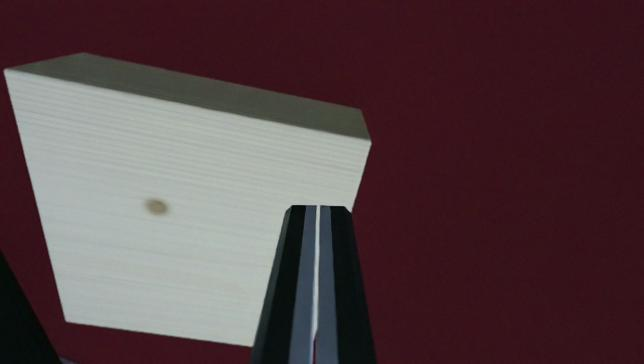

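Emit:
move:
  joints: {"left_shoulder_roll_rad":0.45,"right_shoulder_roll_rad":-0.40}
  cameras: []

Emit:
move:
  joints: {"torso_squat_rad":0.0,"torso_shift_rad":0.0,"torso_pitch_rad":0.9,"head_tilt_rad":0.3}
  cameras: ["head_camera"]

Scene clock: 305.80 s.
Joint torques (N m): left_arm=[-1.83 1.26 1.32 -2.59 -0.15 -0.16 0.11] | right_arm=[-4.02 -1.06 -0.26 -1.07 -0.12 0.32 -0.28]
External joint torques (N m): left_arm=[-0.15 -2.07 0.45 -0.25 -0.04 -0.32 0.11] | right_arm=[-0.4 2.12 0.47 -0.06 -0.34 -0.05 -0.28]
Motor temperatures (°C): left_arm=[30 29 31 37 34 33 37] | right_arm=[34 31 31 33 35 38 34]
Wrist force (N): left_arm=[0.9 -0.5 -7.3] | right_arm=[-0.3 4.5 -4.1]
Wrist torque (N m): left_arm=[-0.15 0.21 0.10] | right_arm=[-0.41 0.09 -0.11]
Wrist force, peak (N): left_arm=[1.1 -2.8 -8.2] | right_arm=[-0.2 5.3 -4.5]
move: done
base_odometry: x=+0.070 y=+1.755 heading=-1.012
lidar_m: 1.45 0.93 1.38 1.45 2.01 3.84 1.65 1.20 1.15 1.19 1.60 2.58
base_status: not commanded
joint_positions: torso_squat_rad=+0.700 torso_shift_rad=+0.350 torso_pitch_rad=+1.060 torso_yaw_rad=+0.000 left_shoulder_pitch_rad=-0.967 left_shoulder_roll_rad=+0.450 left_shoulder_yaw_rad=-0.699 left_elbow_rad=-0.701 left_forearm_roll_rad=+0.001 left_wrist_pitch_rad=+0.547 left_hand_roll_rad=+0.992 left_gripper_m=+0.000 right_shoulder_pitch_rad=-1.118 right_shoulder_roll_rad=-0.400 right_shoulder_yaw_rad=+0.904 right_elbow_rad=-0.473 right_forearm_roll_rad=-0.009 right_wrist_pitch_rad=+0.518 right_hand_roll_rad=-1.210 right_gripper_m=+0.000 head_pan_rad=+0.000 head_tilt_rad=+0.300
joint_status: all done
wheel_motors_off: 0
motor_effort: left_wheel=+7(9) right_wheel=-5(8)
chest: x=+0.2255 y=+0.0001 z=+0.9347 quat_wxyz=(+0.863, +0.000, +0.506, +0.000) (m; base frame)
left_hand: x=+0.3828 y=+0.2600 z=+0.2311 quat_wxyz=(+0.996, +0.081, -0.024, -0.010) (m; base frame)
right_hand: x=+0.4054 y=-0.2665 z=+0.2269 quat_wxyz=(+0.992, -0.119, -0.039, -0.004) (m; base frame)
pictures: none
No camera images: "cameras" was empty.

Scene clock: 308.90 s.
Joint torques (N m): left_arm=[-5.3 2.64 2.36 -3.12 -0.24 -0.32 0.07] | right_arm=[-7.79 -2.46 -0.71 -1.73 0.13 0.18 -0.19]
External joint torques (N m): left_arm=[0.67 -1.98 0.61 0.03 0 -0.31 0.08] | right_arm=[0.05 2.04 0.6 -0.21 -0.24 -0.07 -0.2]
Motor temperatures (°C): left_arm=[30 29 31 37 34 33 37] | right_arm=[34 31 31 32 35 38 34]
Wrist force (N): left_arm=[-0.4 -1.5 -7.8] | right_arm=[-1.2 4.3 -4.2]
Wrist torque (N m): left_arm=[-0.02 0.11 0.11] | right_arm=[-0.39 0.04 -0.06]
Wrist force, peak (N): left_arm=[0.5 -1.6 -8.8] | right_arm=[-1.3 4.6 -5.2]
move: done
base_odometry: x=+0.070 y=+1.755 heading=-1.012
lidar_m: 1.45 0.92 1.38 1.46 2.01 3.84 1.66 1.20 1.15 1.20 1.59 2.56
base_status: not commanded
joint_positions: torso_squat_rad=+0.000 torso_shift_rad=+0.000 torso_pitch_rad=+0.900 torso_yaw_rad=+0.000 left_shoulder_pitch_rad=-0.967 left_shoulder_roll_rad=+0.450 left_shoulder_yaw_rad=-0.699 left_elbow_rad=-0.701 left_forearm_roll_rad=+0.001 left_wrist_pitch_rad=+0.547 left_hand_roll_rad=+0.992 left_gripper_m=+0.000 right_shoulder_pitch_rad=-1.118 right_shoulder_roll_rad=-0.400 right_shoulder_yaw_rad=+0.904 right_elbow_rad=-0.473 right_forearm_roll_rad=-0.009 right_wrist_pitch_rad=+0.518 right_hand_roll_rad=-1.210 right_gripper_m=+0.000 head_pan_rad=+0.000 head_tilt_rad=+0.300
joint_status: all done
wheel_motors_off: 0
motor_effort: left_wheel=+7(9) right_wheel=-1(10)
chest: x=+0.0143 y=+0.0001 z=+1.1729 quat_wxyz=(+0.900, +0.000, +0.435, +0.000) (m; base frame)
left_hand: x=+0.2818 y=+0.2600 z=+0.5033 quat_wxyz=(+0.991, +0.081, -0.104, -0.003) (m; base frame)
right_hand: x=+0.3048 y=-0.2663 z=+0.5029 quat_wxyz=(+0.986, -0.119, -0.118, -0.014) (m; base frame)
pictures: head_camera
camera_calibration:
head_camera: T_world_to_cam=[[-0.0163157, -0.999502, -0.0270247, 0.0367212], [-0.909624, 0.0260589, -0.414615, 0.750348], [0.415113, 0.0178175, -0.909595, 1.03272], [0, 0, 0, 1]] pos_world=[0.254439, -0.00125083, 1.25145]

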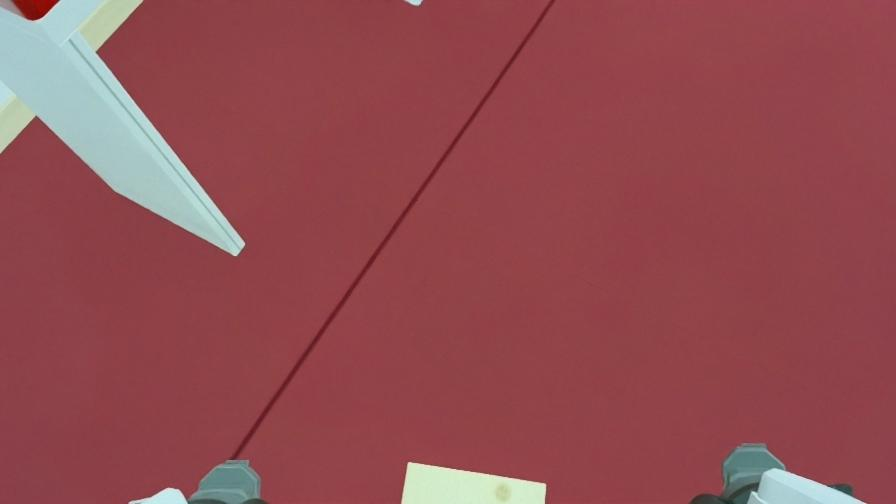

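Emit:
move:
  base: {"x_m_s":-0.3,"for_s":1.2}
  joints: {"head_tilt_rad":0.45}
  cameras: ["head_camera"]

Scene clock: 342.13 s.
Joint torques (N m): left_arm=[-6.24 3.2 2.43 -3.14 -0.21 -0.19 0.01] | right_arm=[-8.14 -2.62 -0.8 -1.51 0.14 0.3 -0.27]
External joint torques (N m): left_arm=[-0.27 -1.42 0.68 0.01 0.03 -0.18 0.02] | right_arm=[-0.3 1.89 0.52 0.01 -0.22 0.05 -0.28]
Motor temperatures (°C): left_arm=[30 28 31 36 34 33 37] | right_arm=[34 30 31 31 35 37 34]
Wrist force (N): left_arm=[-0.2 -1.4 -7.6] | right_arm=[-0.8 4.7 -4.0]
Wrist torque (N m): left_arm=[-0.03 0.18 0.12] | right_arm=[-0.42 0.08 -0.13]
Wrist force, peak (N): left_arm=[-0.1 -1.1 -8.3] | right_arm=[-2.0 4.8 -4.6]
move: done
base_odometry: x=-0.121 y=+2.061 heading=-1.013
lidar_m: 1.81 1.25 1.58 1.64 2.25 3.53 1.41 1.02 0.96 1.01 1.36 3.31
base_status: done (sent for 1.2 of 1.2 s)
joint_positions: torso_squat_rad=+0.000 torso_shift_rad=+0.000 torso_pitch_rad=+0.900 torso_yaw_rad=+0.000 left_shoulder_pitch_rad=-0.967 left_shoulder_roll_rad=+0.450 left_shoulder_yaw_rad=-0.699 left_elbow_rad=-0.701 left_forearm_roll_rad=+0.001 left_wrist_pitch_rad=+0.547 left_hand_roll_rad=+0.992 left_gripper_m=+0.000 right_shoulder_pitch_rad=-1.118 right_shoulder_roll_rad=-0.400 right_shoulder_yaw_rad=+0.904 right_elbow_rad=-0.473 right_forearm_roll_rad=-0.009 right_wrist_pitch_rad=+0.518 right_hand_roll_rad=-1.210 right_gripper_m=+0.000 head_pan_rad=+0.000 head_tilt_rad=+0.450
joint_status: all done
wheel_motors_off: 0
motor_effort: left_wheel=-9(27) right_wheel=+11(45)
chest: x=+0.0143 y=+0.0001 z=+1.1729 quat_wxyz=(+0.900, +0.000, +0.435, +0.000) (m; base frame)
left_hand: x=+0.2817 y=+0.2600 z=+0.5033 quat_wxyz=(+0.991, +0.081, -0.104, -0.003) (m; base frame)
right_hand: x=+0.3048 y=-0.2663 z=+0.5029 quat_wxyz=(+0.986, -0.119, -0.118, -0.014) (m; base frame)
pictures: head_camera
camera_calibration:
head_camera: T_world_to_cam=[[-0.0201683, -0.999502, -0.0242865, 0.0339278], [-0.961338, 0.0260593, -0.274135, 0.580043], [0.274631, 0.0178187, -0.961385, 1.12501], [0, 0, 0, 1]] pos_world=[0.249339, -0.00125083, 1.2414]

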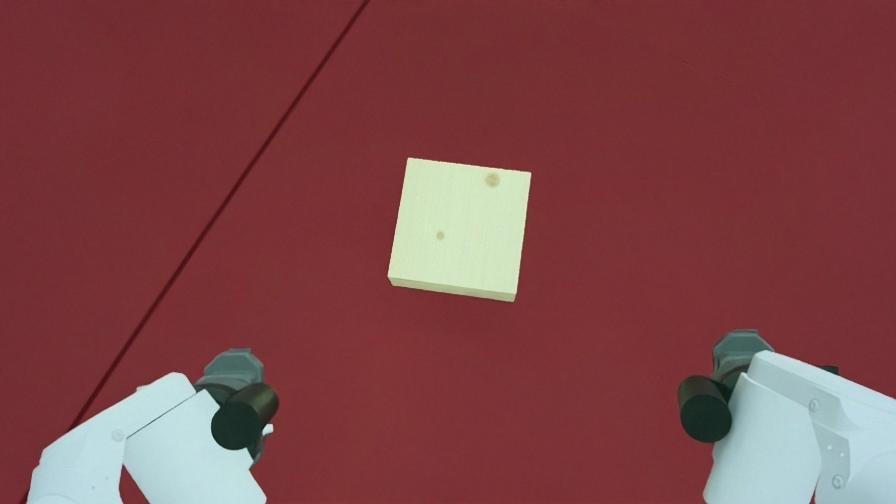

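Emit:
move:
  base: {"turn_rad_s":0.5,"for_s":1.626}
  cameras: []

Emit:
move:
  base: {"x_m_s":0.25,"for_s":1.36}
  cameras: []

Emit:
move:
  base: {"turn_rad_s":-0.5,"for_s":2.742}
  cameras: ["head_camera"]

Scene clock: 353.70 s.
Joint torques (N m): left_arm=[-5.93 2.87 2.2 -3.22 -0.26 -0.34 0.12] | right_arm=[-8.25 -2.94 -0.66 -1.72 -0.06 0.31 -0.29]
External joint torques (N m): left_arm=[0.04 -1.75 0.45 -0.08 -0.02 -0.33 0.13] | right_arm=[-0.41 1.56 0.65 -0.19 -0.42 0.06 -0.3]
Motor temperatures (°C): left_arm=[30 28 31 36 34 33 37] | right_arm=[34 30 31 31 35 37 34]
Wrist force (N): left_arm=[0.2 -1.2 -7.8] | right_arm=[-0.9 4.6 -4.6]
Wrist torque (N m): left_arm=[-0.04 0.20 0.06] | right_arm=[-0.42 0.05 -0.08]
Wrist force, peak (N): left_arm=[-0.3 -1.2 -8.6] | right_arm=[-0.9 5.2 -4.6]
move: done
base_odometry: x=-0.121 y=+2.061 heading=-0.197
lidar_m: 1.59 1.59 1.89 3.39 1.84 1.08 0.98 0.99 1.15 2.05 1.99 1.23
base_status: done (sent for 1.63 of 1.63 s)
joint_positions: torso_squat_rad=+0.000 torso_shift_rad=+0.000 torso_pitch_rad=+0.900 torso_yaw_rad=+0.000 left_shoulder_pitch_rad=-0.967 left_shoulder_roll_rad=+0.450 left_shoulder_yaw_rad=-0.699 left_elbow_rad=-0.701 left_forearm_roll_rad=+0.001 left_wrist_pitch_rad=+0.547 left_hand_roll_rad=+0.992 left_gripper_m=+0.000 right_shoulder_pitch_rad=-1.118 right_shoulder_roll_rad=-0.400 right_shoulder_yaw_rad=+0.904 right_elbow_rad=-0.473 right_forearm_roll_rad=-0.009 right_wrist_pitch_rad=+0.518 right_hand_roll_rad=-1.210 right_gripper_m=+0.000 head_pan_rad=+0.000 head_tilt_rad=+0.450
joint_status: not commanded
wheel_motors_off: 0
motor_effort: left_wheel=-2(28) right_wheel=+19(40)
chest: x=+0.0143 y=+0.0001 z=+1.1729 quat_wxyz=(+0.900, +0.000, +0.435, +0.000) (m; base frame)
left_hand: x=+0.2817 y=+0.2600 z=+0.5033 quat_wxyz=(+0.991, +0.081, -0.104, -0.003) (m; base frame)
right_hand: x=+0.3048 y=-0.2663 z=+0.5029 quat_wxyz=(+0.986, -0.119, -0.118, -0.014) (m; base frame)
pictures: none
No camera images: "cameras" was empty.

Scene clock: 355.97 s.
Joint torques (N m): left_arm=[-5.57 2.97 2.39 -3.21 -0.27 -0.32 0.07] | right_arm=[-7.77 -3.39 -0.99 -1.46 0.18 0.34 -0.24]
External joint torques (N m): left_arm=[0.4 -1.65 0.64 -0.06 -0.03 -0.31 0.08] | right_arm=[0.08 1.11 0.32 0.07 -0.19 0.09 -0.26]
Motor temperatures (°C): left_arm=[30 28 31 36 34 33 37] | right_arm=[34 30 31 31 35 37 34]
Wrist force (N): left_arm=[-0.3 -0.9 -7.1] | right_arm=[-1.7 4.1 -4.5]
Wrist torque (N m): left_arm=[-0.11 0.14 0.07] | right_arm=[-0.37 -0.01 -0.08]
Wrist force, peak (N): left_arm=[0.0 -1.1 -8.4] | right_arm=[-1.2 4.6 -5.0]
move: done
base_odometry: x=+0.214 y=+1.994 heading=-0.197
lidar_m: 1.25 1.25 1.45 2.71 2.48 1.47 1.30 1.31 1.55 2.77 1.57 0.95
base_status: done (sent for 1.37 of 1.37 s)
joint_positions: torso_squat_rad=+0.000 torso_shift_rad=+0.000 torso_pitch_rad=+0.900 torso_yaw_rad=+0.000 left_shoulder_pitch_rad=-0.967 left_shoulder_roll_rad=+0.450 left_shoulder_yaw_rad=-0.699 left_elbow_rad=-0.701 left_forearm_roll_rad=+0.001 left_wrist_pitch_rad=+0.547 left_hand_roll_rad=+0.992 left_gripper_m=+0.000 right_shoulder_pitch_rad=-1.118 right_shoulder_roll_rad=-0.400 right_shoulder_yaw_rad=+0.904 right_elbow_rad=-0.473 right_forearm_roll_rad=-0.009 right_wrist_pitch_rad=+0.518 right_hand_roll_rad=-1.210 right_gripper_m=+0.000 head_pan_rad=+0.000 head_tilt_rad=+0.450
joint_status: not commanded
wheel_motors_off: 0
motor_effort: left_wheel=+3(35) right_wheel=-5(47)
chest: x=+0.0144 y=+0.0001 z=+1.1728 quat_wxyz=(+0.900, +0.000, +0.435, +0.000) (m; base frame)
left_hand: x=+0.2818 y=+0.2599 z=+0.5033 quat_wxyz=(+0.991, +0.081, -0.104, -0.003) (m; base frame)
right_hand: x=+0.3048 y=-0.2663 z=+0.5028 quat_wxyz=(+0.986, -0.119, -0.118, -0.014) (m; base frame)
pictures: none
No camera images: "cameras" was empty.

Scene clock: 360.03 s.
Joint torques (N m): left_arm=[-5.77 3.18 2.53 -3.14 -0.18 -0.33 0.14] | right_arm=[-7.48 -3.2 -0.87 -1.54 0 0.25 -0.23]
External joint torques (N m): left_arm=[0.21 -1.44 0.78 0.01 0.06 -0.32 0.15] | right_arm=[0.36 1.31 0.45 -0.02 -0.36 0 -0.24]
Motor temperatures (°C): left_arm=[30 28 31 36 34 33 37] | right_arm=[34 30 31 31 35 37 34]
Wrist force (N): left_arm=[-0.2 -1.1 -7.0] | right_arm=[-1.2 4.3 -4.2]
Wrist torque (N m): left_arm=[-0.04 0.17 0.10] | right_arm=[-0.40 0.06 -0.10]
Wrist force, peak (N): left_arm=[-0.2 -1.8 -8.3] | right_arm=[-0.9 4.8 -4.9]
move: done
base_odometry: x=+0.214 y=+1.994 heading=-1.563
lidar_m: 2.26 0.96 0.95 1.24 1.28 1.75 3.60 1.93 1.38 1.31 1.32 1.78
base_status: done (sent for 2.73 of 2.73 s)
joint_positions: torso_squat_rad=+0.000 torso_shift_rad=+0.000 torso_pitch_rad=+0.900 torso_yaw_rad=+0.000 left_shoulder_pitch_rad=-0.967 left_shoulder_roll_rad=+0.450 left_shoulder_yaw_rad=-0.699 left_elbow_rad=-0.701 left_forearm_roll_rad=+0.001 left_wrist_pitch_rad=+0.547 left_hand_roll_rad=+0.992 left_gripper_m=+0.000 right_shoulder_pitch_rad=-1.118 right_shoulder_roll_rad=-0.400 right_shoulder_yaw_rad=+0.904 right_elbow_rad=-0.473 right_forearm_roll_rad=-0.009 right_wrist_pitch_rad=+0.518 right_hand_roll_rad=-1.210 right_gripper_m=+0.000 head_pan_rad=+0.000 head_tilt_rad=+0.450
joint_status: not commanded
wheel_motors_off: 0
motor_effort: left_wheel=+17(27) right_wheel=-1(37)
chest: x=+0.0144 y=+0.0001 z=+1.1728 quat_wxyz=(+0.900, +0.000, +0.435, +0.000) (m; base frame)
left_hand: x=+0.2818 y=+0.2599 z=+0.5033 quat_wxyz=(+0.991, +0.081, -0.104, -0.003) (m; base frame)
right_hand: x=+0.3048 y=-0.2663 z=+0.5028 quat_wxyz=(+0.986, -0.119, -0.118, -0.014) (m; base frame)
pictures: head_camera
camera_calibration:
head_camera: T_world_to_cam=[[-0.0201747, -0.999501, -0.0242865, 0.0339291], [-0.961365, 0.0260638, -0.274042, 0.580003], [0.274538, 0.0178195, -0.961411, 1.12494], [0, 0, 0, 1]] pos_world=[0.249439, -0.00125082, 1.2413]

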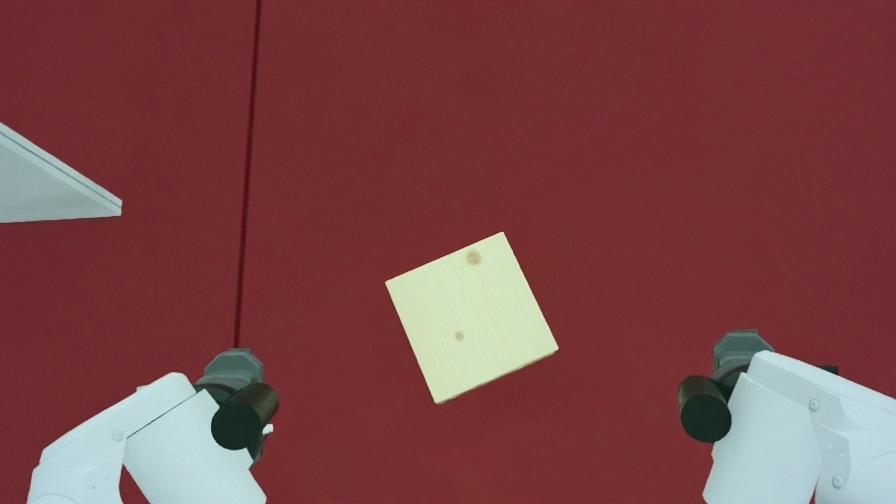

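Emit:
move:
  base: {"x_m_s":0.1,"for_s":4.5}
  cameras: ["head_camera"]

Emit:
move:
  base: {"x_m_s":0.15,"for_s":2}
  cameras: ["head_camera"]

Scene clock: 367.90 s.
Joint torques (N m): left_arm=[-5.48 2.97 2.5 -3.18 -0.27 -0.28 0.01] | right_arm=[-7.3 -3.02 -0.83 -1.68 0.17 0.21 -0.35]
External joint torques (N m): left_arm=[0.5 -1.65 0.75 -0.03 -0.03 -0.27 0.02] | right_arm=[0.54 1.48 0.48 -0.16 -0.19 -0.04 -0.36]
Motor temperatures (°C): left_arm=[30 28 31 36 34 33 37] | right_arm=[34 30 31 31 35 37 34]
Wrist force (N): left_arm=[-0.6 -1.1 -7.2] | right_arm=[-1.0 4.3 -4.3]
Wrist torque (N m): left_arm=[-0.08 0.11 0.13] | right_arm=[-0.39 0.09 -0.11]
Wrist force, peak (N): left_arm=[-0.8 -1.3 -8.4] | right_arm=[-1.5 5.2 -4.7]
move: done
base_odometry: x=+0.218 y=+1.544 heading=-1.563
lidar_m: 2.29 1.19 0.70 0.82 1.31 1.72 4.06 1.92 1.36 1.28 1.31 1.75
base_status: done (sent for 4.5 of 4.5 s)
joint_positions: torso_squat_rad=+0.000 torso_shift_rad=+0.000 torso_pitch_rad=+0.900 torso_yaw_rad=+0.000 left_shoulder_pitch_rad=-0.967 left_shoulder_roll_rad=+0.450 left_shoulder_yaw_rad=-0.699 left_elbow_rad=-0.701 left_forearm_roll_rad=+0.001 left_wrist_pitch_rad=+0.547 left_hand_roll_rad=+0.992 left_gripper_m=+0.000 right_shoulder_pitch_rad=-1.118 right_shoulder_roll_rad=-0.400 right_shoulder_yaw_rad=+0.904 right_elbow_rad=-0.473 right_forearm_roll_rad=-0.009 right_wrist_pitch_rad=+0.518 right_hand_roll_rad=-1.210 right_gripper_m=+0.000 head_pan_rad=+0.000 head_tilt_rad=+0.450
joint_status: not commanded
wheel_motors_off: 0
motor_effort: left_wheel=-4(46) right_wheel=+3(28)
chest: x=+0.0144 y=+0.0001 z=+1.1728 quat_wxyz=(+0.900, +0.000, +0.435, +0.000) (m; base frame)
left_hand: x=+0.2818 y=+0.2599 z=+0.5033 quat_wxyz=(+0.991, +0.081, -0.104, -0.003) (m; base frame)
right_hand: x=+0.3049 y=-0.2663 z=+0.5028 quat_wxyz=(+0.986, -0.119, -0.118, -0.014) (m; base frame)
pictures: head_camera
camera_calibration:
head_camera: T_world_to_cam=[[-0.020171, -0.999502, -0.0242855, 0.0339269], [-0.961365, 0.0260599, -0.274042, 0.580003], [0.274538, 0.0178196, -0.961411, 1.12494], [0, 0, 0, 1]] pos_world=[0.249439, -0.00125083, 1.2413]

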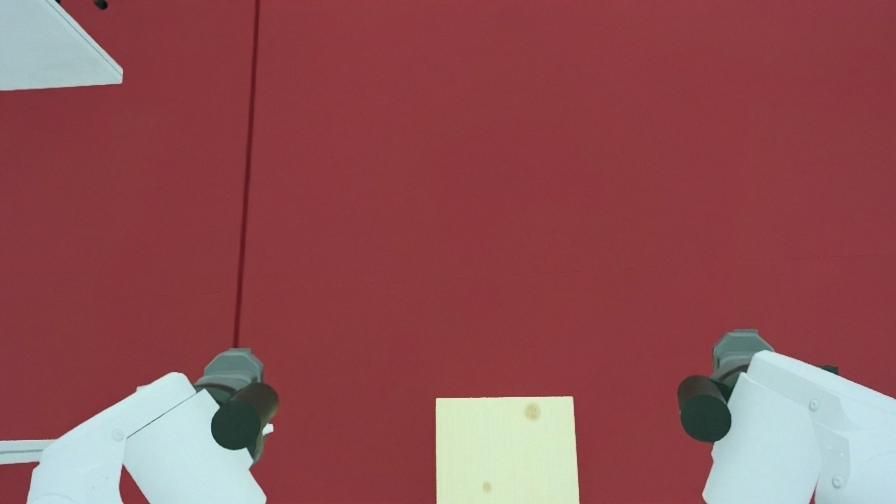

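Scene clock: 370.63 s.
Joint torques (N m): left_arm=[-5.42 2.91 2.24 -3.16 -0.23 -0.2 0] | right_arm=[-8.1 -2.97 -0.8 -1.54 0.05 0.31 -0.3]
External joint torques (N m): left_arm=[0.56 -1.71 0.49 -0.01 0.01 -0.2 0.01] | right_arm=[-0.26 1.53 0.51 -0.01 -0.31 0.06 -0.31]
Motor temperatures (°C): left_arm=[30 28 31 36 34 33 37] | right_arm=[34 30 31 31 35 37 34]
Wrist force (N): left_arm=[-1.1 -1.8 -7.1] | right_arm=[-1.5 4.5 -4.6]
Wrist torque (N m): left_arm=[0.01 0.07 0.10] | right_arm=[-0.42 0.04 -0.10]
Wrist force, peak (N): left_arm=[-0.8 -1.5 -7.9] | right_arm=[-1.4 5.0 -5.0]
move: done
base_odometry: x=+0.220 y=+1.244 heading=-1.563
lidar_m: 2.35 1.13 0.95 0.68 1.33 1.77 4.36 1.88 1.36 1.28 1.31 1.73
base_status: done (sent for 2 of 2 s)
joint_positions: torso_squat_rad=+0.000 torso_shift_rad=+0.000 torso_pitch_rad=+0.900 torso_yaw_rad=+0.000 left_shoulder_pitch_rad=-0.967 left_shoulder_roll_rad=+0.450 left_shoulder_yaw_rad=-0.699 left_elbow_rad=-0.701 left_forearm_roll_rad=+0.001 left_wrist_pitch_rad=+0.547 left_hand_roll_rad=+0.992 left_gripper_m=+0.000 right_shoulder_pitch_rad=-1.118 right_shoulder_roll_rad=-0.400 right_shoulder_yaw_rad=+0.904 right_elbow_rad=-0.473 right_forearm_roll_rad=-0.009 right_wrist_pitch_rad=+0.518 right_hand_roll_rad=-1.210 right_gripper_m=+0.000 head_pan_rad=+0.000 head_tilt_rad=+0.450
joint_status: not commanded
wheel_motors_off: 0
motor_effort: left_wheel=-5(22) right_wheel=+2(32)
chest: x=+0.0144 y=+0.0001 z=+1.1728 quat_wxyz=(+0.900, +0.000, +0.435, +0.000) (m; base frame)
left_hand: x=+0.2818 y=+0.2599 z=+0.5033 quat_wxyz=(+0.991, +0.081, -0.104, -0.003) (m; base frame)
right_hand: x=+0.3049 y=-0.2662 z=+0.5028 quat_wxyz=(+0.986, -0.119, -0.118, -0.014) (m; base frame)
pictures: head_camera
camera_calibration:
head_camera: T_world_to_cam=[[-0.0201754, -0.999502, -0.0242826, 0.0339243], [-0.961372, 0.0260628, -0.274017, 0.579974], [0.274513, 0.0178162, -0.961418, 1.12496], [0, 0, 0, 1]] pos_world=[0.249439, -0.00125081, 1.2413]

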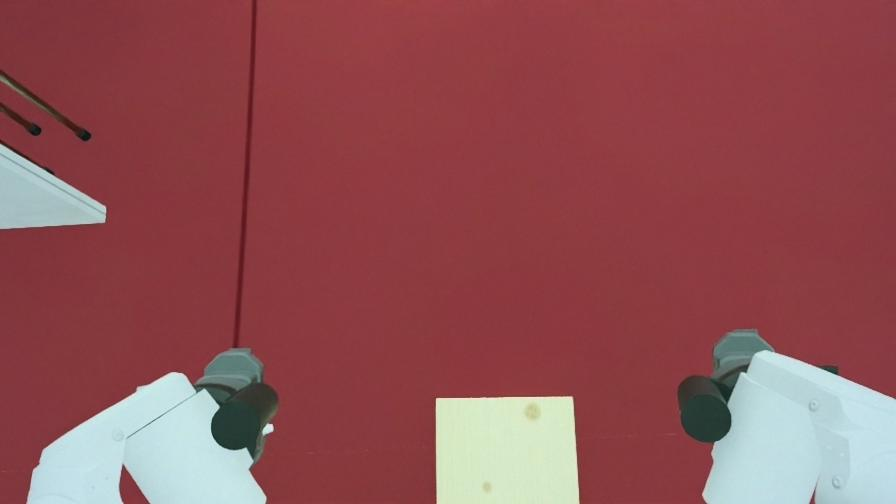

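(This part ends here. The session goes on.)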